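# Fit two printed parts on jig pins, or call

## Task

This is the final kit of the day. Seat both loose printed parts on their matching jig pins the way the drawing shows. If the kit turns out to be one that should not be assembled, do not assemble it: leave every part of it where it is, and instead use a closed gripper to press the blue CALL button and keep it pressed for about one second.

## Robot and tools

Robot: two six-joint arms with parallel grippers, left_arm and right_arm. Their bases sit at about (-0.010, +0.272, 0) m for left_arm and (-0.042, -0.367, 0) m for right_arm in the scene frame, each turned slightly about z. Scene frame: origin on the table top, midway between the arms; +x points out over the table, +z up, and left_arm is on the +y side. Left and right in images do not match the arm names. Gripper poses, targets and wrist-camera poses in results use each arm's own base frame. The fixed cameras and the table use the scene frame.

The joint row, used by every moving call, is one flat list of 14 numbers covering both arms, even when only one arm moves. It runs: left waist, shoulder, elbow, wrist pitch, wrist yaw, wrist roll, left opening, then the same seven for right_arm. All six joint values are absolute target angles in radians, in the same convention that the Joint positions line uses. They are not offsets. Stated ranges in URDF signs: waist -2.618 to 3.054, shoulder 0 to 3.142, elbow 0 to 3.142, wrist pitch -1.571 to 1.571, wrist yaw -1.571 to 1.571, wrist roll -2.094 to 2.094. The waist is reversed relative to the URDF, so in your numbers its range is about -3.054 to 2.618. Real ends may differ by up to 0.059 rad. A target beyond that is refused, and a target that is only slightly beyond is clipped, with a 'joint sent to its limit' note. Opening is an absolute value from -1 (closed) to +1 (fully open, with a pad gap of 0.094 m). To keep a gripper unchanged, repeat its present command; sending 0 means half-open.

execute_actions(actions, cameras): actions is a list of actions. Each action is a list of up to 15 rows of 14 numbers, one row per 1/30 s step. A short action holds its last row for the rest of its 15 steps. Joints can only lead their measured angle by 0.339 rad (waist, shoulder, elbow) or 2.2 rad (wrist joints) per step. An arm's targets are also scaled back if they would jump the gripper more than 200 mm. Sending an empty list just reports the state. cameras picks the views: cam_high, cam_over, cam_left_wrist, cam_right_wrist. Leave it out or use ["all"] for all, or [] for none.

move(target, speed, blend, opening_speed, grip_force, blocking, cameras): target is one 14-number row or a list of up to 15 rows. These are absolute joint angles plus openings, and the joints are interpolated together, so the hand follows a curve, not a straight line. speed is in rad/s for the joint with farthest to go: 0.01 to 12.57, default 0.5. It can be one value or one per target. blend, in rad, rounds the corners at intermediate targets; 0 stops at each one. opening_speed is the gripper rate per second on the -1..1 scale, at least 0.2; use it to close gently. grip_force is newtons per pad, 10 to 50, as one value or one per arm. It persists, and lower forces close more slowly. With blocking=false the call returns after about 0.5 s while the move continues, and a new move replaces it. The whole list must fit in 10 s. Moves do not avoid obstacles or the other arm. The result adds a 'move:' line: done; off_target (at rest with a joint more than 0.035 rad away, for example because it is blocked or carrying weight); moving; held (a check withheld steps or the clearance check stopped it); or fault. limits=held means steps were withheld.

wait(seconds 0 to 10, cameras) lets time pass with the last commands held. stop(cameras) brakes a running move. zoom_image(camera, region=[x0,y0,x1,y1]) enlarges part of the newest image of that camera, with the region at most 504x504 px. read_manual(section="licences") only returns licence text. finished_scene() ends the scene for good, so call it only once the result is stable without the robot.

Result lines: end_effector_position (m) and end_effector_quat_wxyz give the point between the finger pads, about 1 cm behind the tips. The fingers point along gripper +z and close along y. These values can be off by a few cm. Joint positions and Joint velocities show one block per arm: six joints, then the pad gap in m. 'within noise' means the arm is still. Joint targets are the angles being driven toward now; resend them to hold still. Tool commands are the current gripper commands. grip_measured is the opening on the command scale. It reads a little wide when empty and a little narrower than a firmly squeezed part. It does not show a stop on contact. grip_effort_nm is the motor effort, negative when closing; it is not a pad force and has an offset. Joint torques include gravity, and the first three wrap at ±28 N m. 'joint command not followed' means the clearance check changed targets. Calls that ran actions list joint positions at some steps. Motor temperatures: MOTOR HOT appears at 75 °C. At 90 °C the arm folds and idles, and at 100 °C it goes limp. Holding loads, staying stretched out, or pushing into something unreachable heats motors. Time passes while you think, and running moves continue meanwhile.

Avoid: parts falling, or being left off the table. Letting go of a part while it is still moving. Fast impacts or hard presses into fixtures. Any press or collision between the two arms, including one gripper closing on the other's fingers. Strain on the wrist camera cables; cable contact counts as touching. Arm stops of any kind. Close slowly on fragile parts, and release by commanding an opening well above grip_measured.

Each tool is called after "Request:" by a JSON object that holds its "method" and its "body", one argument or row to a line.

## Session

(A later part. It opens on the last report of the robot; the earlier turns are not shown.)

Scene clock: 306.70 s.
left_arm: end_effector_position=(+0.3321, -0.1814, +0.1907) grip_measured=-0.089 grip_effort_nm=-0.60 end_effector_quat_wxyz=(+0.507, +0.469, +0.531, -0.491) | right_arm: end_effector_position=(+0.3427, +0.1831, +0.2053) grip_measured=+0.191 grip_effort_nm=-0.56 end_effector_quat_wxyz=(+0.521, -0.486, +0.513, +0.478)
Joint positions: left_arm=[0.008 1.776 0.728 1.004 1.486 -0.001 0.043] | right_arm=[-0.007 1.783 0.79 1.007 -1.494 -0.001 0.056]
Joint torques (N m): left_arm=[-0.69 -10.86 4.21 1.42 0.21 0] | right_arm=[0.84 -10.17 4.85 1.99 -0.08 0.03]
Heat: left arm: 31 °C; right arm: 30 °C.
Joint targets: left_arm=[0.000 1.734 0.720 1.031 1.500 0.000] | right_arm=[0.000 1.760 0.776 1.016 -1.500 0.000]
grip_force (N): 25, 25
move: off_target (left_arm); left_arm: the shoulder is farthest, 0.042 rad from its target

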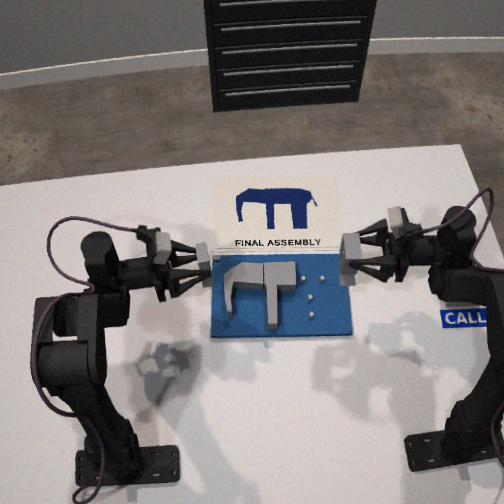

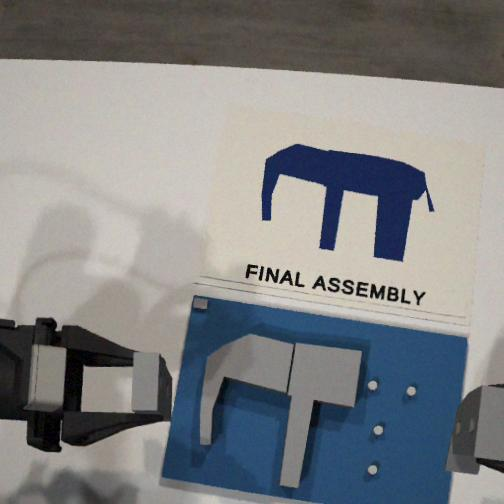

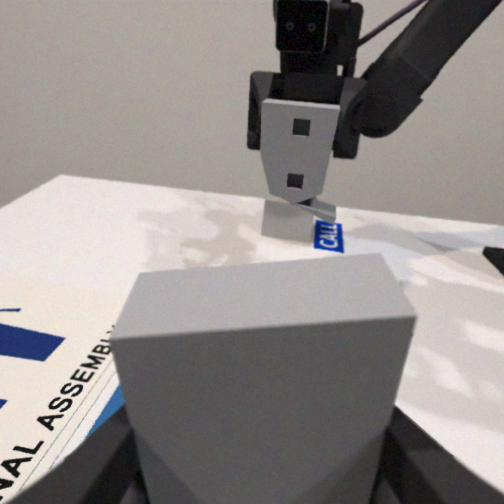

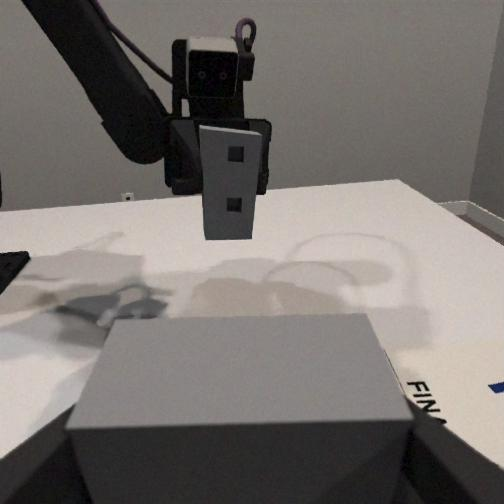

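Request:
{"method": "move", "body": {
  "target": [
    [-0.1,1.75,1.0,0.2,0.8,0.1,-0.25,-0.2,1.95,1.4,-0.7,-0.7,-0.6,-0.05],
    [-0.1,1.85,1.8,-1.45,0,0,-0.25,-0.398,2.172,1.948,-1.313,0,-1.122,-0.05]
  ],
  "speed": [0.7,0.7],
  "blend": [0.1,0]
}}

Request:
{"method": "zoom_image", "body": {
  "camera": "cam_right_wrist",
  "region": [0, 0, 504, 504]
}}

Scene clock: 360.23 s.
left_arm: end_effector_position=(+0.3506, +0.0312, +0.1667) grip_measured=-0.089 grip_effort_nm=-0.60 end_effector_quat_wxyz=(+0.030, -0.042, +0.999, -0.005) | right_arm: end_effector_position=(+0.3946, +0.1653, +0.0918) grip_measured=+0.191 grip_effort_nm=-0.56 end_effector_quat_wxyz=(-0.021, +0.685, -0.728, +0.007)
Joint positions: left_arm=[-0.092 1.834 1.766 -1.443 0.012 0.007 0.043] | right_arm=[-0.394 2.151 1.922 -1.297 -0.001 -1.115 0.056]
Joint torques (N m): left_arm=[-0.62 -7.27 8.25 0.22 -0.13 -0.07] | right_arm=[-0.47 -10.09 8.44 0.47 0 -0.06]
Heat: left arm: 32 °C; right arm: 31 °C.
Joint targets: left_arm=[-0.100 1.850 1.800 -1.450 0.000 0.000] | right_arm=[-0.398 2.172 1.948 -1.313 0.000 -1.122]
grip_force (N): 25, 25
move: done

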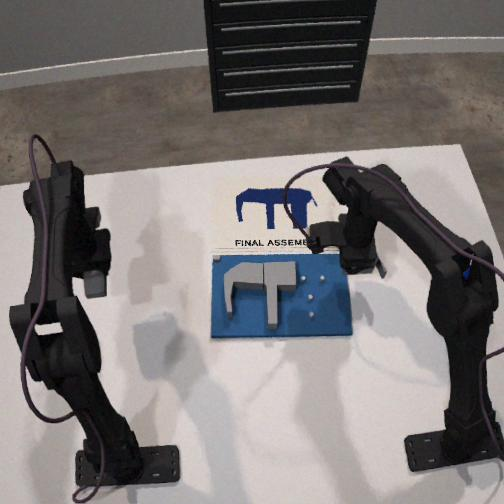

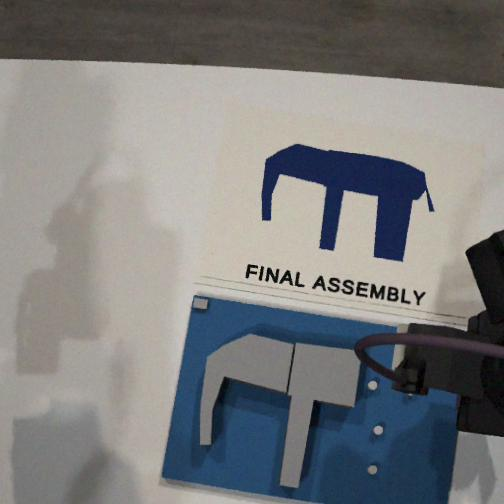

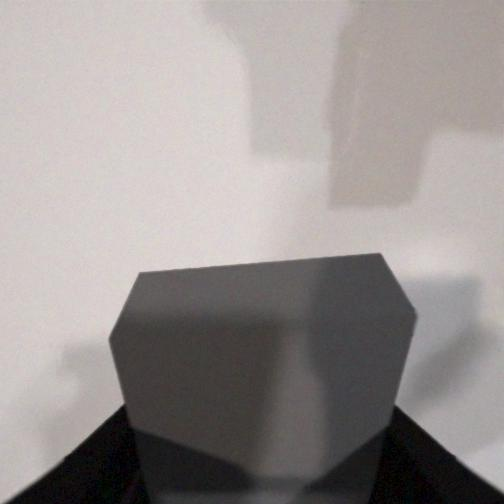

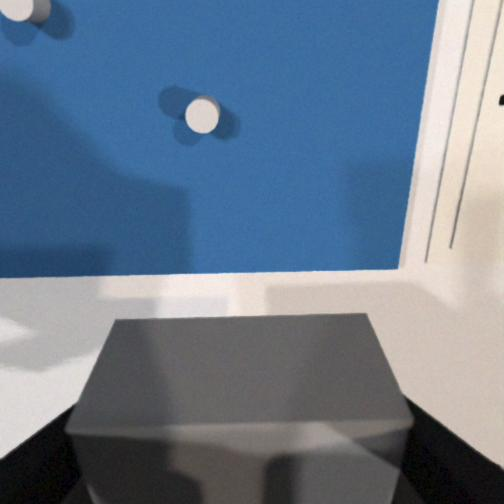

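Scaled by 1.000.

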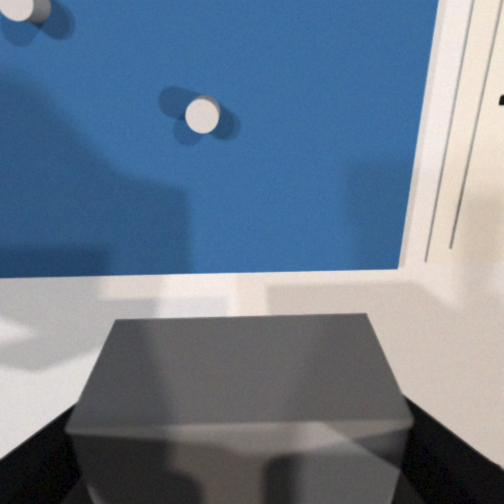

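Request:
{"method": "move", "body": {
  "target": [
    [-0.1,1.85,1.8,-1.45,0,0,-0.25,-0.398,2.213,1.753,-1.08,0,-1.122,-0.05],
    [-0.1,1.85,1.8,-1.45,0,0,-0.25,-0.398,2.213,1.753,-1.08,0,-1.122,-0.05]
  ],
  "speed": [0.2,0.2]
}}

Scene clock: 395.20 s.
left_arm: end_effector_position=(+0.3505, +0.0313, +0.1667) grip_measured=-0.089 grip_effort_nm=-0.59 end_effector_quat_wxyz=(+0.030, -0.043, +0.999, -0.005) | right_arm: end_effector_position=(+0.4002, +0.1674, +0.0382) grip_measured=+0.191 grip_effort_nm=-0.56 end_effector_quat_wxyz=(-0.023, +0.685, -0.728, +0.009)
Joint positions: left_arm=[-0.092 1.834 1.766 -1.443 0.012 0.007 0.043] | right_arm=[-0.394 2.191 1.772 -1.102 0 -1.117 0.056]
Joint torques (N m): left_arm=[-0.68 -7.31 8.21 0.22 -0.13 -0.08] | right_arm=[-0.65 -10.33 5.2 0.95 0.02 -0.06]
Heat: left arm: 32 °C; right arm: 33 °C.
Joint targets: left_arm=[-0.100 1.850 1.800 -1.450 0.000 0.000] | right_arm=[-0.398 2.213 1.753 -1.080 0.000 -1.122]
grip_force (N): 25, 25
move: done

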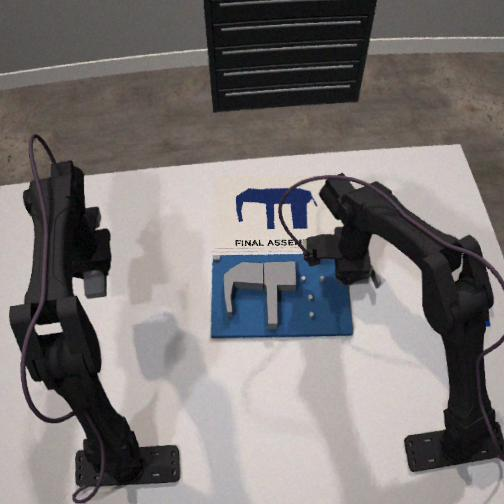

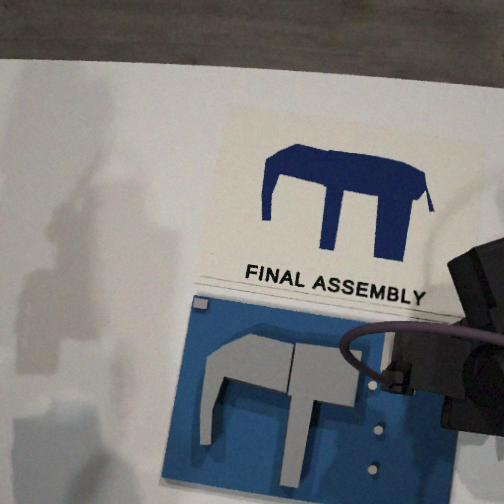

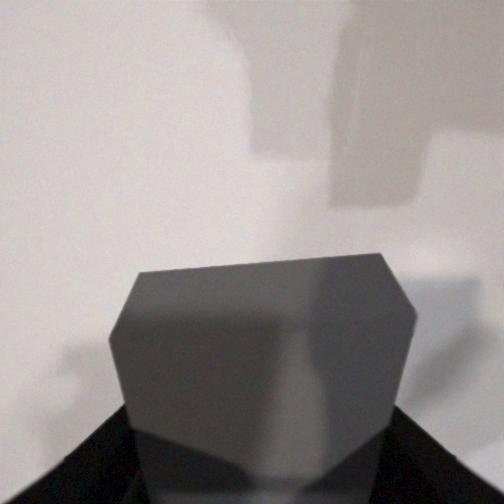

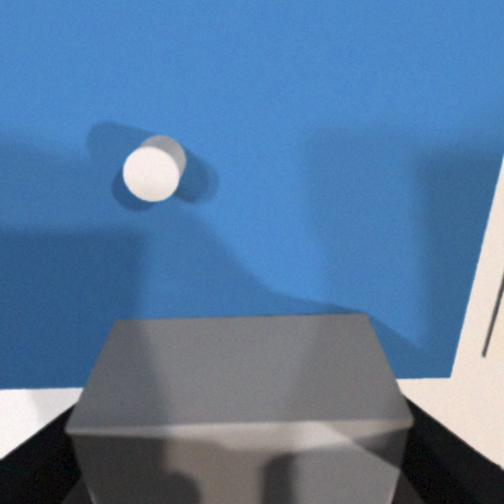

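Request:
{"method": "move", "body": {
  "target": [
    [-0.1,1.85,1.8,-1.45,0,0,-0.25,-0.398,2.18,1.87,-1.24,0,-1.122,-0.05],
    [-0.1,1.85,1.8,-1.45,0,0,-0.25,-0.318,2.143,1.79,-1.18,0,-1.203,-0.05],
    [-0.1,1.85,1.8,-1.45,0,0,-0.25,-0.318,2.174,1.64,-1.031,0,-1.203,-0.05]
  ],
  "speed": [0.25,0.25,0.2],
  "blend": [0.03,0.0,0]
}}

Scene clock: 413.83 s.
left_arm: end_effector_position=(+0.3505, +0.0313, +0.1667) grip_measured=-0.089 grip_effort_nm=-0.59 end_effector_quat_wxyz=(+0.030, -0.043, +0.999, -0.005) | right_arm: end_effector_position=(+0.3955, +0.1281, +0.0249) grip_measured=+0.191 grip_effort_nm=-0.56 end_effector_quat_wxyz=(-0.007, +0.685, -0.728, +0.006)
Joint positions: left_arm=[-0.092 1.834 1.766 -1.443 0.012 0.007 0.043] | right_arm=[-0.313 2.162 1.672 -1.063 0.006 -1.196 0.056]
Joint torques (N m): left_arm=[-0.68 -7.27 8.27 0.22 -0.13 -0.07] | right_arm=[-0.55 -10.84 3.62 1.01 -0.05 -0.01]
Motor temperatures (°C): left_arm=[23 31 27 25 26 24 22] | right_arm=[25 34 30 26 23 22 24]
Heat: left arm: 31 °C; right arm: 34 °C.
Joint targets: left_arm=[-0.100 1.850 1.800 -1.450 0.000 0.000] | right_arm=[-0.318 2.174 1.640 -1.031 0.000 -1.203]
grip_force (N): 25, 25
move: done

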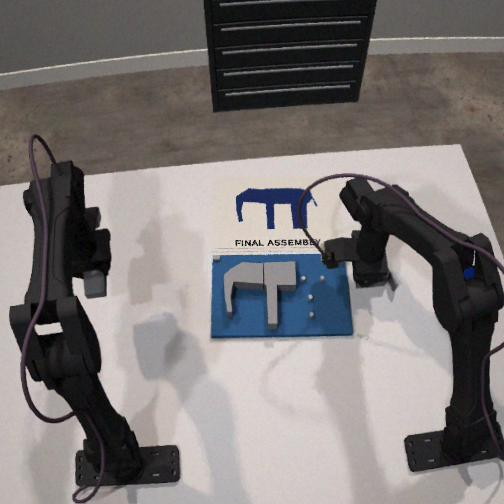

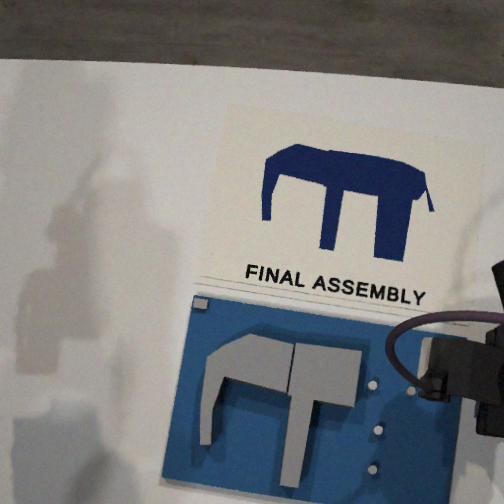

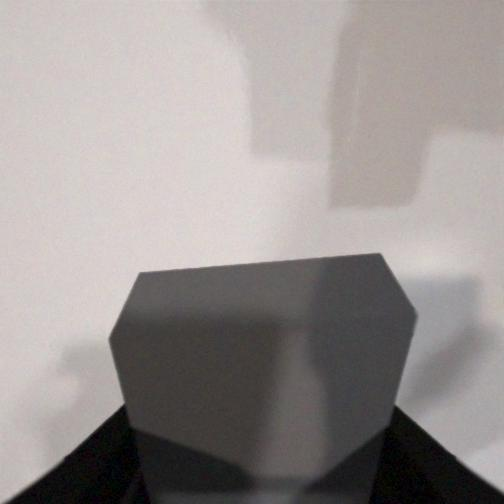

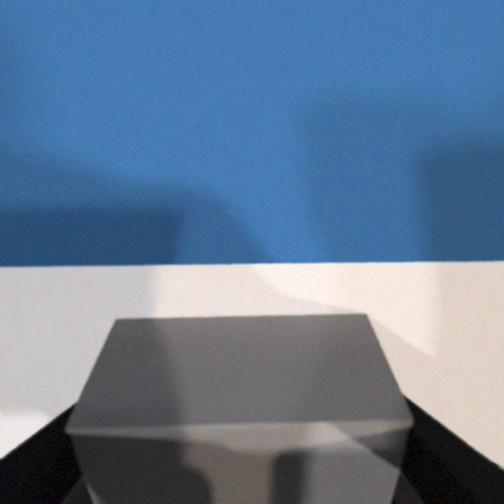

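Request:
{"method": "move", "body": {
  "target": [
    [-0.1,1.85,1.8,-1.45,0,0,-0.25,-0.318,2.174,1.64,-1.031,0,-1.203,0.55],
    [-0.1,1.85,1.8,-1.45,0,0,-0.25,-0.2945,2.164,1.624,-1.025,0,-1.2265,0.55],
    [-0.1,1.85,1.8,-1.45,0,0,-0.25,-0.2945,2.164,1.624,-1.025,0,-1.2265,-0.05]
  ],
  "speed": 0.15,
  "opening_speed": 0.6
}}

Scene clock: 423.60 s.
left_arm: end_effector_position=(+0.3505, +0.0313, +0.1667) grip_measured=-0.089 grip_effort_nm=-0.60 end_effector_quat_wxyz=(+0.030, -0.043, +0.999, -0.005) | right_arm: end_effector_position=(+0.3956, +0.1225, +0.0173) grip_measured=+0.175 grip_effort_nm=-0.49 end_effector_quat_wxyz=(-0.007, +0.689, -0.725, +0.007)
Joint positions: left_arm=[-0.092 1.834 1.766 -1.443 0.012 0.007 0.043] | right_arm=[-0.301 2.162 1.641 -1.03 0.006 -1.22 0.055]
Joint torques (N m): left_arm=[-0.64 -7.23 8.18 0.23 -0.13 -0.08] | right_arm=[0.5 -11.74 5.16 0.65 0 -0.07]
Heat: left arm: 31 °C; right arm: 34 °C.
Joint targets: left_arm=[-0.100 1.850 1.800 -1.450 0.000 0.000] | right_arm=[-0.295 2.164 1.624 -1.025 0.000 -1.227]
grip_force (N): 25, 25
move: done

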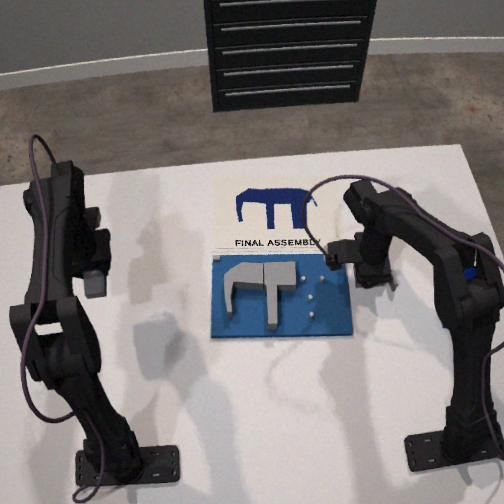

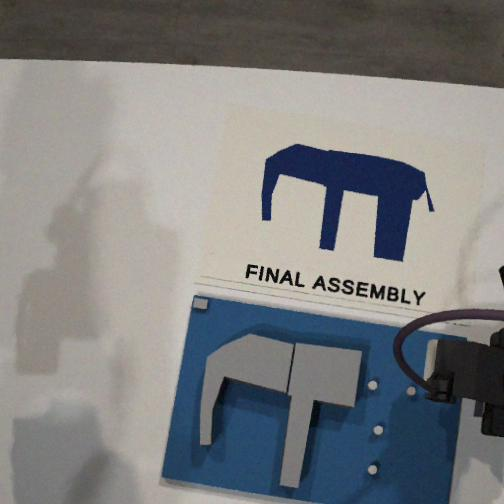

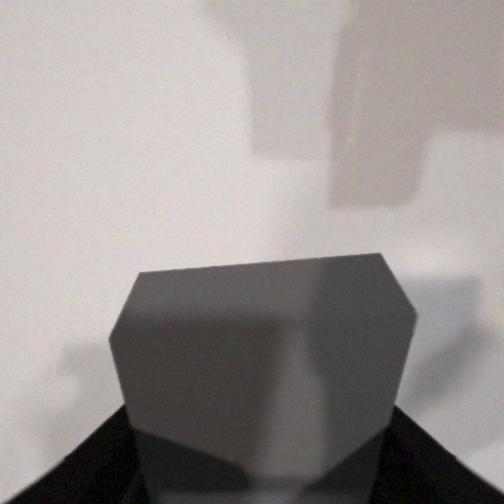

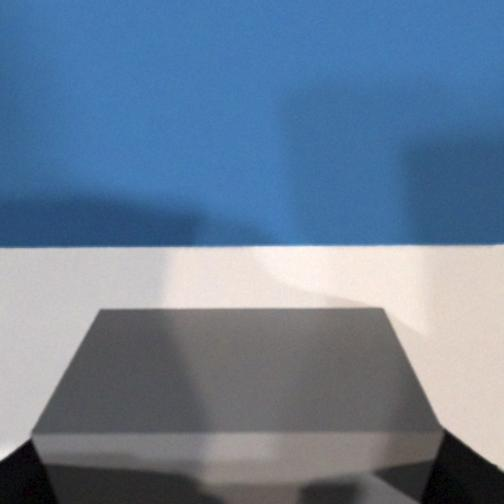

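Request:
{"method": "move", "body": {
  "target": [
    [-0.1,1.85,1.8,-1.45,0,0,-0.25,-0.305,2.135,1.8,-1.21,0,-1.227,-0.05],
    [-0.1,1.85,1.8,-1.45,0,0,-0.25,-0.573,2.374,2.156,-1.34,0,-0.963,-0.05]
  ],
  "speed": [0.2,0.25],
  "blend": [0.02,0]
}}

Request:
{"method": "zoom_image", "body": {
  "camera": "cam_right_wrist",
  "region": [0, 0, 504, 504]
}}

Request:
{"method": "zoom_image", "body": {
  "camera": "cam_high",
  "region": [200, 210, 400, 350]
}}

Scene clock: 465.50 s.
left_arm: end_effector_position=(+0.3505, +0.0313, +0.1667) grip_measured=-0.089 grip_effort_nm=-0.59 end_effector_quat_wxyz=(+0.030, -0.043, +0.999, -0.005) | right_arm: end_effector_position=(+0.3894, +0.2518, +0.0602) grip_measured=+0.174 grip_effort_nm=-0.56 end_effector_quat_wxyz=(-0.011, +0.697, -0.717, +0.005)
Joint positions: left_arm=[-0.092 1.834 1.766 -1.443 0.012 0.007 0.043] | right_arm=[-0.574 2.352 2.129 -1.325 0.006 -0.969 0.055]
Joint torques (N m): left_arm=[-0.64 -7.32 8.25 0.22 -0.14 -0.06] | right_arm=[0.28 -11.73 8.55 0.46 -0.04 0.03]
Heat: left arm: 31 °C; right arm: 35 °C.
Joint targets: left_arm=[-0.100 1.850 1.800 -1.450 0.000 0.000] | right_arm=[-0.573 2.374 2.156 -1.340 0.000 -0.963]
grip_force (N): 25, 25
move: done

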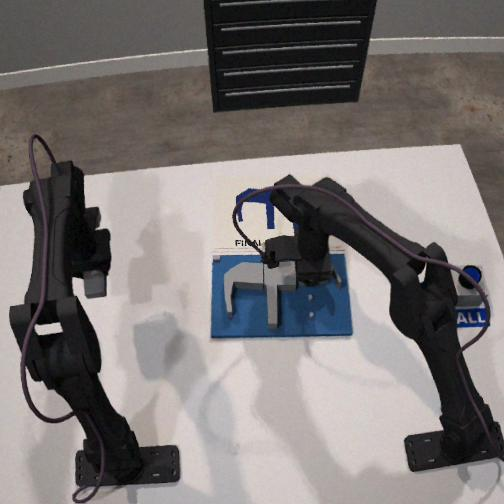

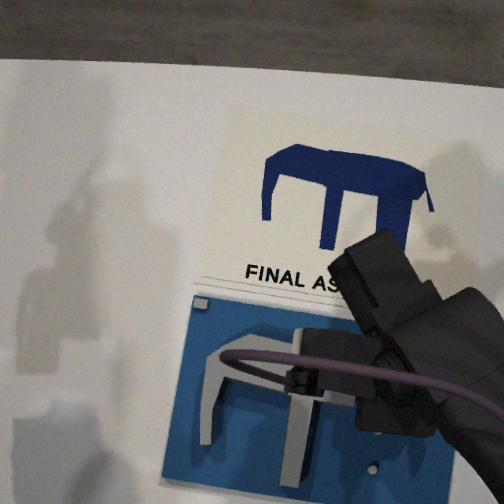

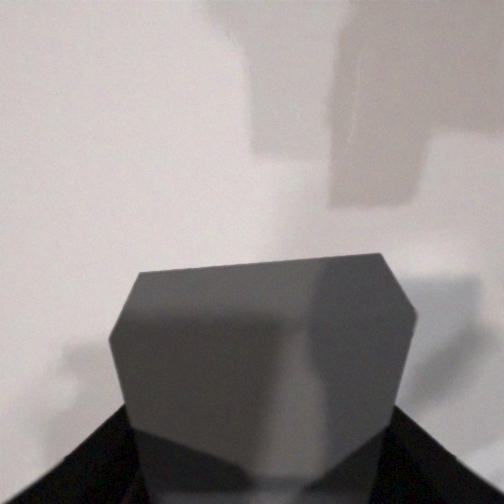

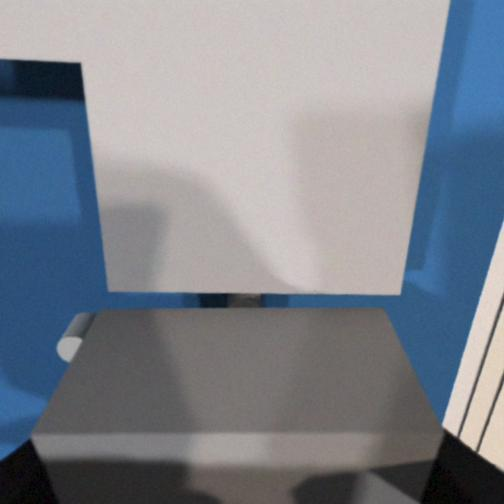

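Scaled by 1.000.

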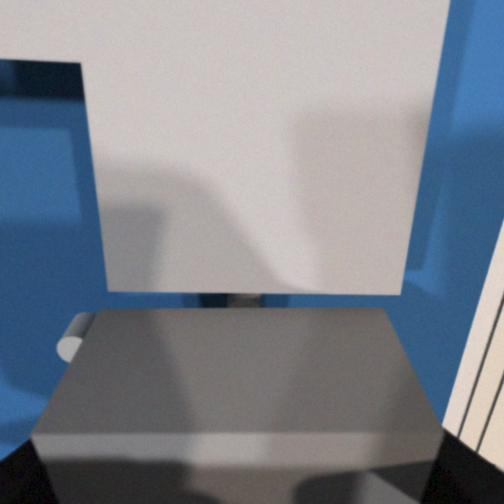

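Scaled by 2.520.

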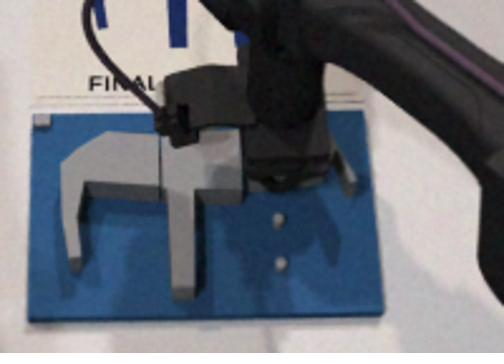

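Request:
{"method": "move", "body": {
  "target": [-0.1,1.85,1.8,-1.45,0,0,-0.25,-0.584,2.403,2.208,-1.364,0,-0.944,-0.05],
  "speed": 0.15
}}

Request:
{"method": "zoom_image", "body": {
  "camera": "cam_right_wrist",
  "region": [0, 200, 504, 504]
}}

Scene clock: 502.00 s.
left_arm: end_effector_position=(+0.3505, +0.0313, +0.1667) grip_measured=-0.089 grip_effort_nm=-0.60 end_effector_quat_wxyz=(+0.030, -0.043, +0.999, -0.005) | right_arm: end_effector_position=(+0.3928, +0.2559, +0.0612) grip_measured=+0.174 grip_effort_nm=-0.56 end_effector_quat_wxyz=(-0.011, +0.692, -0.722, +0.005)
Joint positions: left_arm=[-0.092 1.834 1.766 -1.443 0.012 0.007 0.043] | right_arm=[-0.578 2.379 2.181 -1.349 0.006 -0.95 0.055]
Joint torques (N m): left_arm=[-0.64 -7.31 8.25 0.22 -0.13 -0.08] | right_arm=[-0.8 -11.74 8.61 0.38 0.02 0.01]
Heat: left arm: 31 °C; right arm: 33 °C.
Joint targets: left_arm=[-0.100 1.850 1.800 -1.450 0.000 0.000] | right_arm=[-0.584 2.403 2.208 -1.364 0.000 -0.944]
grip_force (N): 25, 25
move: done

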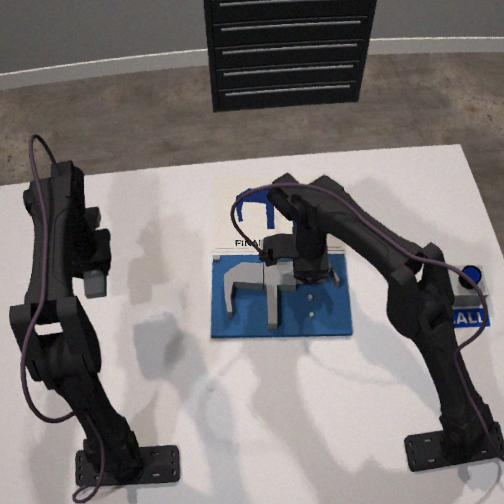

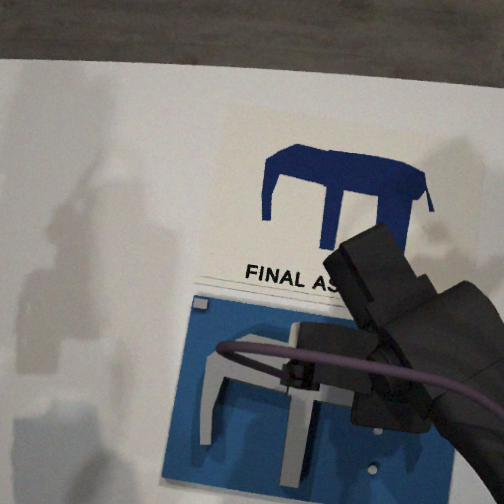

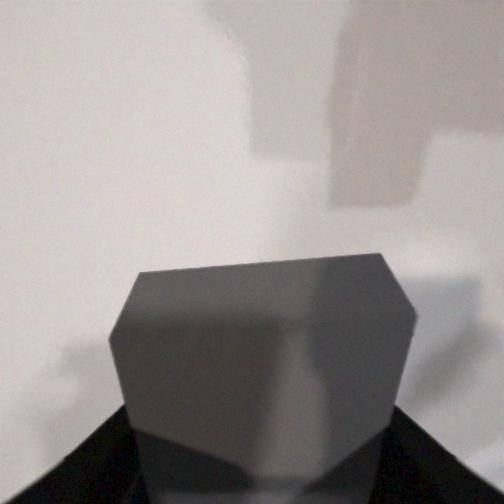

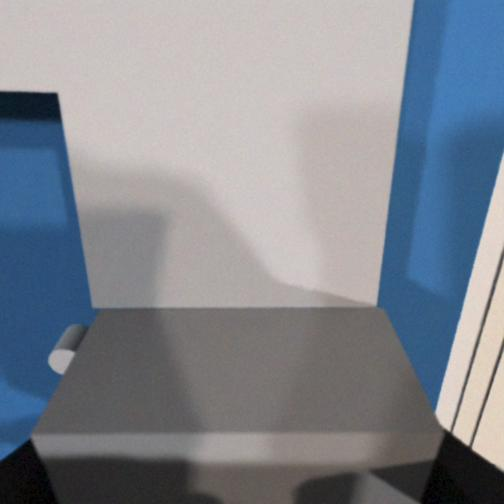

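Scaled by 1.000.

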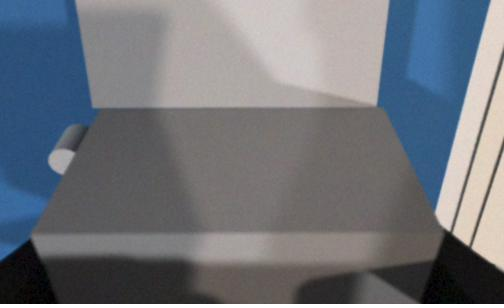

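Request:
{"method": "zoom_image", "body": {
  "camera": "cam_high",
  "region": [270, 240, 360, 330]
}}

Request:
{"method": "zoom_image", "body": {
  "camera": "cam_over",
  "region": [290, 330, 470, 490]
}}

Scaled by 5.600.

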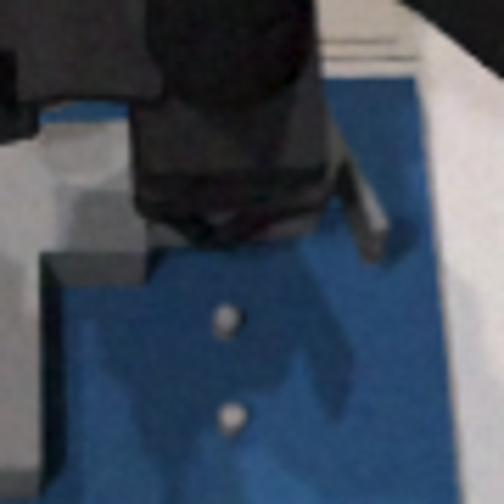

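Scaled by 2.800.

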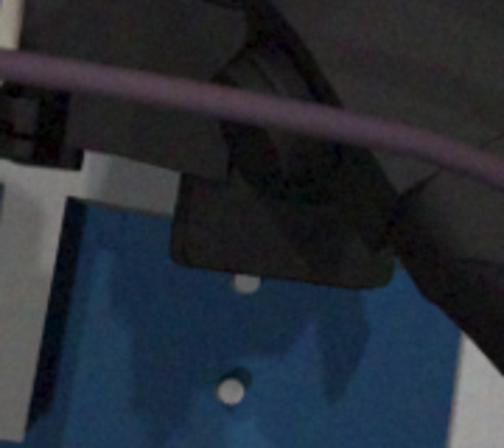

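Request:
{"method": "move", "body": {
  "target": [-0.1,1.85,1.8,-1.45,0,0,-0.25,-0.586,2.3965,2.103,-1.2715,0,-0.942,-0.05],
  "speed": 0.12
}}

Request:
{"method": "zoom_image", "body": {
  "camera": "cam_right_wrist",
  "region": [0, 200, 504, 504]
}}

Scene clock: 554.37 s.
left_arm: end_effector_position=(+0.3505, +0.0313, +0.1667) grip_measured=-0.089 grip_effort_nm=-0.59 end_effector_quat_wxyz=(+0.030, -0.043, +0.999, -0.005) | right_arm: end_effector_position=(+0.3936, +0.2563, +0.0447) grip_measured=+0.174 grip_effort_nm=-0.56 end_effector_quat_wxyz=(-0.013, +0.690, -0.723, +0.006)
Joint positions: left_arm=[-0.092 1.834 1.766 -1.443 0.012 0.007 0.043] | right_arm=[-0.578 2.379 2.116 -1.281 0.007 -0.947 0.055]
Joint torques (N m): left_arm=[-0.64 -7.32 8.28 0.21 -0.12 -0.07] | right_arm=[-0.85 -12.19 5.44 0.74 -0.04 0.04]
Heat: left arm: 31 °C; right arm: 32 °C.
Joint targets: left_arm=[-0.100 1.850 1.800 -1.450 0.000 0.000] | right_arm=[-0.586 2.396 2.103 -1.271 0.000 -0.942]
grip_force (N): 25, 25
move: done

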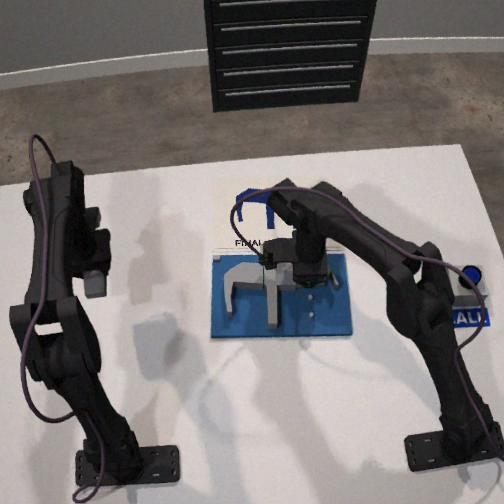

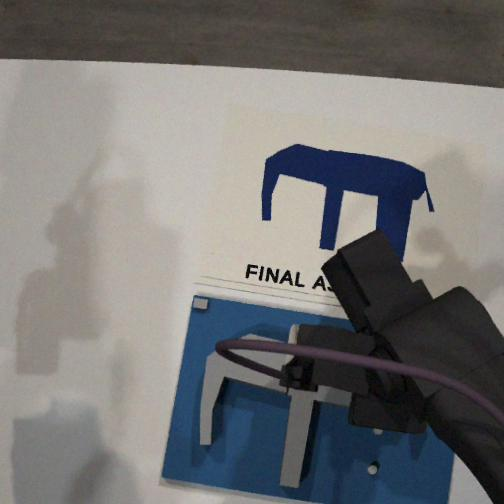

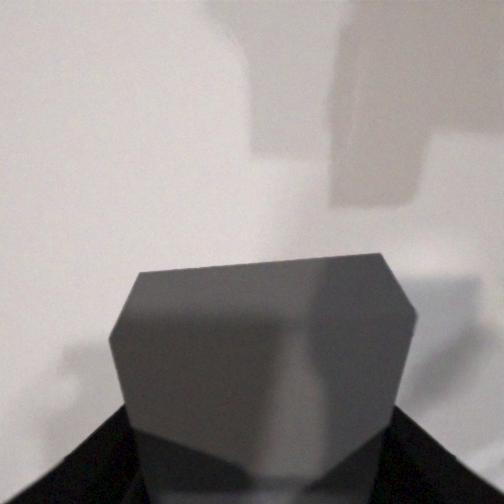

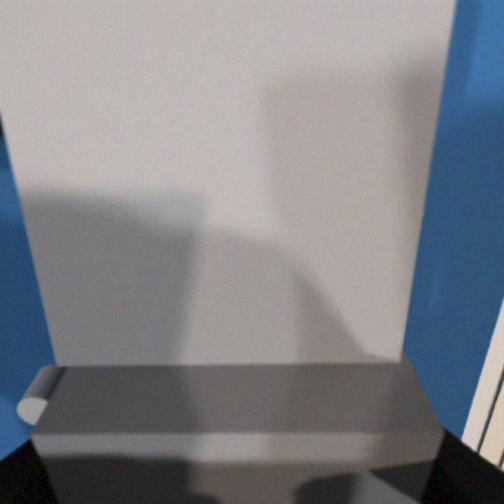

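Scaled by 1.000.

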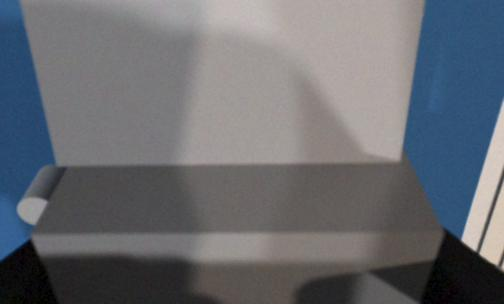

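Request:
{"method": "move", "body": {
  "target": [
    [-0.1,1.85,1.8,-1.45,0,0,-0.25,-0.590,2.386,2.10,-1.272,0,-0.939,-0.05],
    [-0.1,1.85,1.8,-1.45,0,0,-0.25,-0.590,2.383,2.055,-1.227,0,-0.939,-0.05]
  ],
  "speed": 0.1
}}

Request:
{"method": "zoom_image", "body": {
  "camera": "cam_right_wrist",
  "region": [0, 200, 504, 504]
}}

Request:
{"method": "zoom_image", "body": {
  "camera": "cam_high",
  "region": [270, 240, 360, 330]
}}

Scene clock: 596.33 s.
left_arm: end_effector_position=(+0.3505, +0.0313, +0.1667) grip_measured=-0.089 grip_effort_nm=-0.59 end_effector_quat_wxyz=(+0.030, -0.043, +0.999, -0.005) | right_arm: end_effector_position=(+0.3920, +0.2565, +0.0398) grip_measured=+0.174 grip_effort_nm=-0.56 end_effector_quat_wxyz=(-0.012, +0.690, -0.724, +0.008)
Joint positions: left_arm=[-0.092 1.834 1.766 -1.443 0.012 0.007 0.043] | right_arm=[-0.581 2.374 2.088 -1.258 0.011 -0.941 0.055]
Joint torques (N m): left_arm=[-0.66 -7.27 8.24 0.24 -0.12 -0.08] | right_arm=[-0.99 -12.86 3.81 0.94 -0.06 0.02]
Heat: left arm: 31 °C; right arm: 33 °C.
Joint targets: left_arm=[-0.100 1.850 1.800 -1.450 0.000 0.000] | right_arm=[-0.590 2.383 2.055 -1.227 0.000 -0.939]
grip_force (N): 25, 25
move: done

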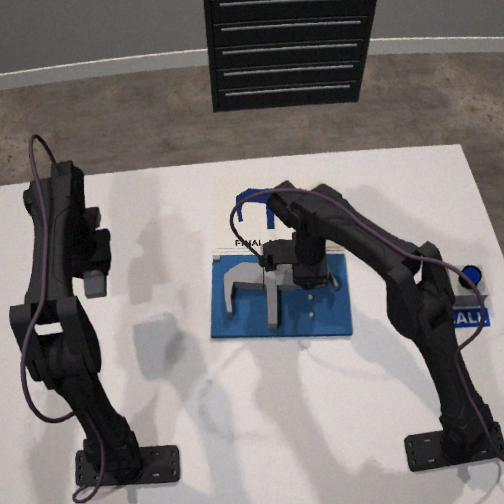

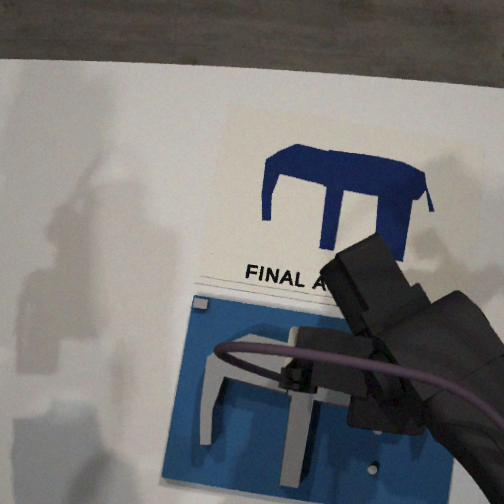

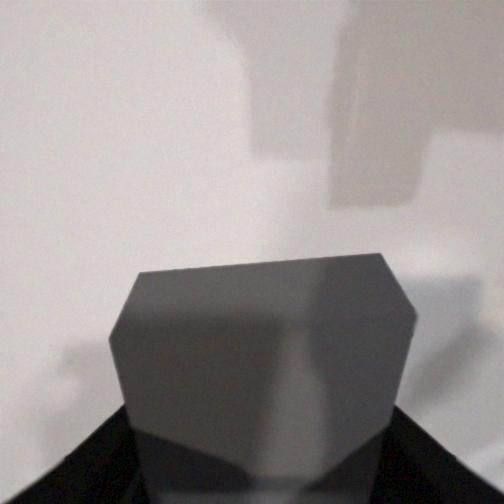

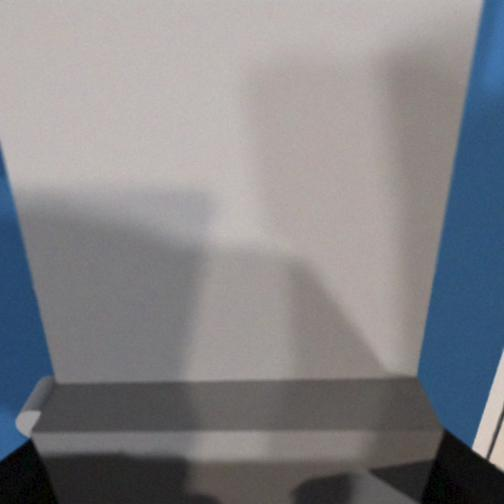

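Scaled by 1.000.

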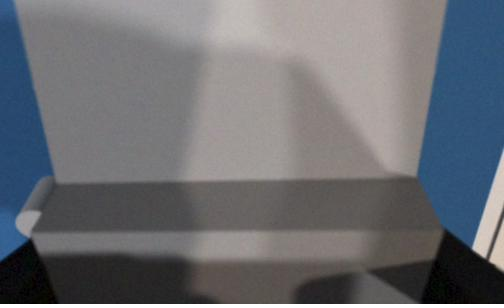

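Scaled by 5.600.

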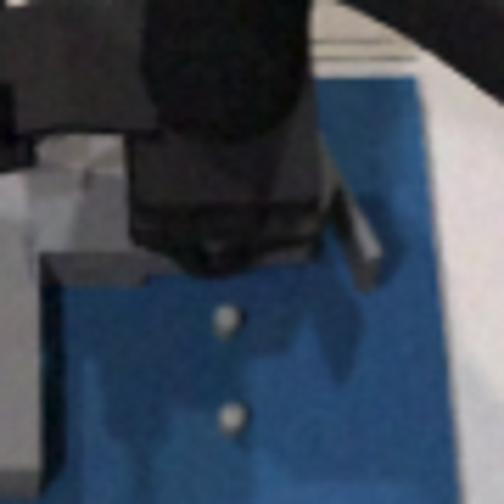

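Request:
{"method": "move", "body": {
  "target": [-0.1,1.85,1.8,-1.45,0,0,-0.25,-0.597,2.391,2.062,-1.229,0,-0.934,-0.05],
  "speed": 0.1,
  "cameras": ["cam_right_wrist"]
}}

Scene clock: 609.40 s.
left_arm: end_effector_position=(+0.3505, +0.0313, +0.1667) grip_measured=-0.089 grip_effort_nm=-0.60 end_effector_quat_wxyz=(+0.030, -0.043, +0.999, -0.005) | right_arm: end_effector_position=(+0.3919, +0.2566, +0.0398) grip_measured=+0.174 grip_effort_nm=-0.56 end_effector_quat_wxyz=(-0.011, +0.690, -0.724, +0.011)
Joint positions: left_arm=[-0.092 1.834 1.766 -1.443 0.012 0.007 0.043] | right_arm=[-0.584 2.374 2.088 -1.258 0.018 -0.938 0.055]
Joint torques (N m): left_arm=[-0.69 -7.32 8.23 0.21 -0.14 -0.08] | right_arm=[-1.14 -12.15 4.38 0.94 -0.13 0.04]
Heat: left arm: 31 °C; right arm: 34 °C.
Joint targets: left_arm=[-0.100 1.850 1.800 -1.450 0.000 0.000] | right_arm=[-0.597 2.391 2.062 -1.229 0.000 -0.934]
grip_force (N): 25, 25
move: done
Images, in order (width x height): cam_right_wrist 504x504.

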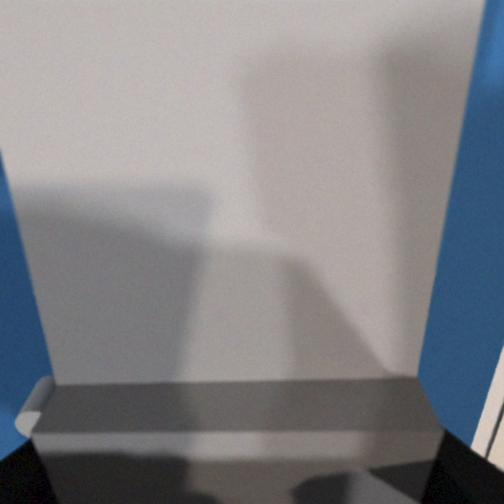

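Request:
{"method": "move", "body": {
  "target": [
    [-0.1,1.85,1.8,-1.45,0,0,-0.25,-0.593,2.4045,2.154,-1.309,0,-0.936,-0.05]
  ],
  "speed": 0.1,
  "cameras": ["cam_right_wrist"]
}}

Scene clock: 619.23 s.
left_arm: end_effector_position=(+0.3505, +0.0313, +0.1667) grip_measured=-0.089 grip_effort_nm=-0.59 end_effector_quat_wxyz=(+0.030, -0.043, +0.999, -0.005) | right_arm: end_effector_position=(+0.3914, +0.2564, +0.0462) grip_measured=+0.174 grip_effort_nm=-0.56 end_effector_quat_wxyz=(-0.007, +0.690, -0.724, +0.010)
Joint positions: left_arm=[-0.092 1.834 1.766 -1.443 0.012 0.007 0.043] | right_arm=[-0.584 2.382 2.127 -1.298 0.017 -0.938 0.055]
Joint velocities: left_arm=[within noise] | right_arm=[0.002 -0.002 -0.002 -0.154 0.037 -0.037 0]
Joint torques (N m): left_arm=[-0.64 -7.24 8.23 0.23 -0.13 -0.08] | right_arm=[-0.95 -11.79 8.61 0.41 -0.14 0.03]
Heat: left arm: 31 °C; right arm: 34 °C.
Joint targets: left_arm=[-0.100 1.850 1.800 -1.450 0.000 0.000] | right_arm=[-0.593 2.404 2.154 -1.309 0.000 -0.936]
grip_force (N): 25, 25
move: done
Images, in order (width x height): cam_right_wrist 504x504.

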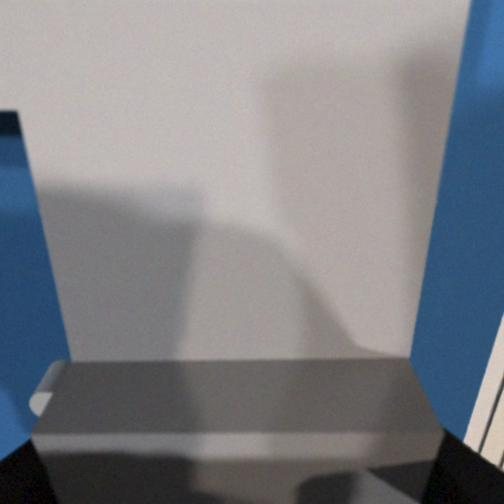

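Request:
{"method": "move", "body": {
  "target": [
    [-0.1,1.85,1.8,-1.45,0,0,-0.25,-0.594,2.4045,2.154,-1.309,-0.015,-0.936,-0.05]
  ],
  "speed": 0.1,
  "cameras": ["cam_right_wrist"]
}}

Scene clock: 626.00 s.
left_arm: end_effector_position=(+0.3505, +0.0313, +0.1667) grip_measured=-0.089 grip_effort_nm=-0.60 end_effector_quat_wxyz=(+0.030, -0.043, +0.999, -0.005) | right_arm: end_effector_position=(+0.3898, +0.2567, +0.0462) grip_measured=+0.174 grip_effort_nm=-0.56 end_effector_quat_wxyz=(-0.005, +0.690, -0.724, +0.007)
Joint positions: left_arm=[-0.092 1.834 1.766 -1.443 0.012 0.007 0.043] | right_arm=[-0.584 2.382 2.127 -1.303 0.011 -0.938 0.055]
Joint torques (N m): left_arm=[-0.59 -7.23 8.23 0.23 -0.12 -0.06] | right_arm=[-0.96 -11.82 8.77 0.51 -0.28 0.01]
Heat: left arm: 31 °C; right arm: 35 °C.
Joint targets: left_arm=[-0.100 1.850 1.800 -1.450 0.000 0.000] | right_arm=[-0.594 2.404 2.154 -1.309 -0.015 -0.936]
grip_force (N): 25, 25
move: done
Images, in order (width x height): cam_right_wrist 504x504.

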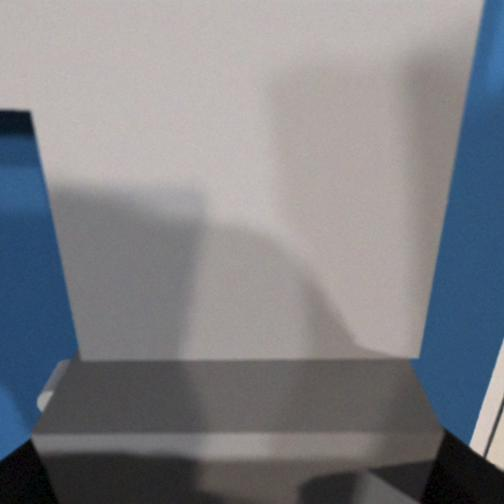

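Request:
{"method": "move", "body": {
  "target": [
    [-0.1,1.85,1.8,-1.45,0,0,-0.25,-0.598,2.418,2.178,-1.316,-0.01,-0.936,-0.05]
  ],
  "speed": 0.1,
  "cameras": ["cam_right_wrist"]
}}

Scene clock: 638.90 s.
left_arm: end_effector_position=(+0.3505, +0.0313, +0.1667) grip_measured=-0.089 grip_effort_nm=-0.59 end_effector_quat_wxyz=(+0.030, -0.043, +0.999, -0.005) | right_arm: end_effector_position=(+0.3897, +0.2569, +0.0463) grip_measured=+0.174 grip_effort_nm=-0.56 end_effector_quat_wxyz=(-0.001, +0.690, -0.724, +0.006)
Joint positions: left_arm=[-0.092 1.834 1.766 -1.443 0.012 0.007 0.043] | right_arm=[-0.585 2.394 2.149 -1.321 0.011 -0.938 0.055]
Joint torques (N m): left_arm=[-0.65 -7.28 8.23 0.21 -0.13 -0.06] | right_arm=[-1.29 -11.81 9.06 0.59 -0.21 -0.04]
Heat: left arm: 31 °C; right arm: 37 °C.
Joint targets: left_arm=[-0.100 1.850 1.800 -1.450 0.000 0.000] | right_arm=[-0.598 2.418 2.178 -1.316 -0.010 -0.936]
grip_force (N): 25, 25
move: done
Images, in order (width x height): cam_right_wrist 504x504.

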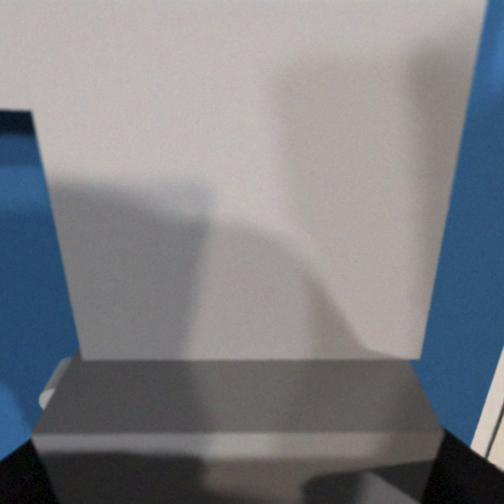

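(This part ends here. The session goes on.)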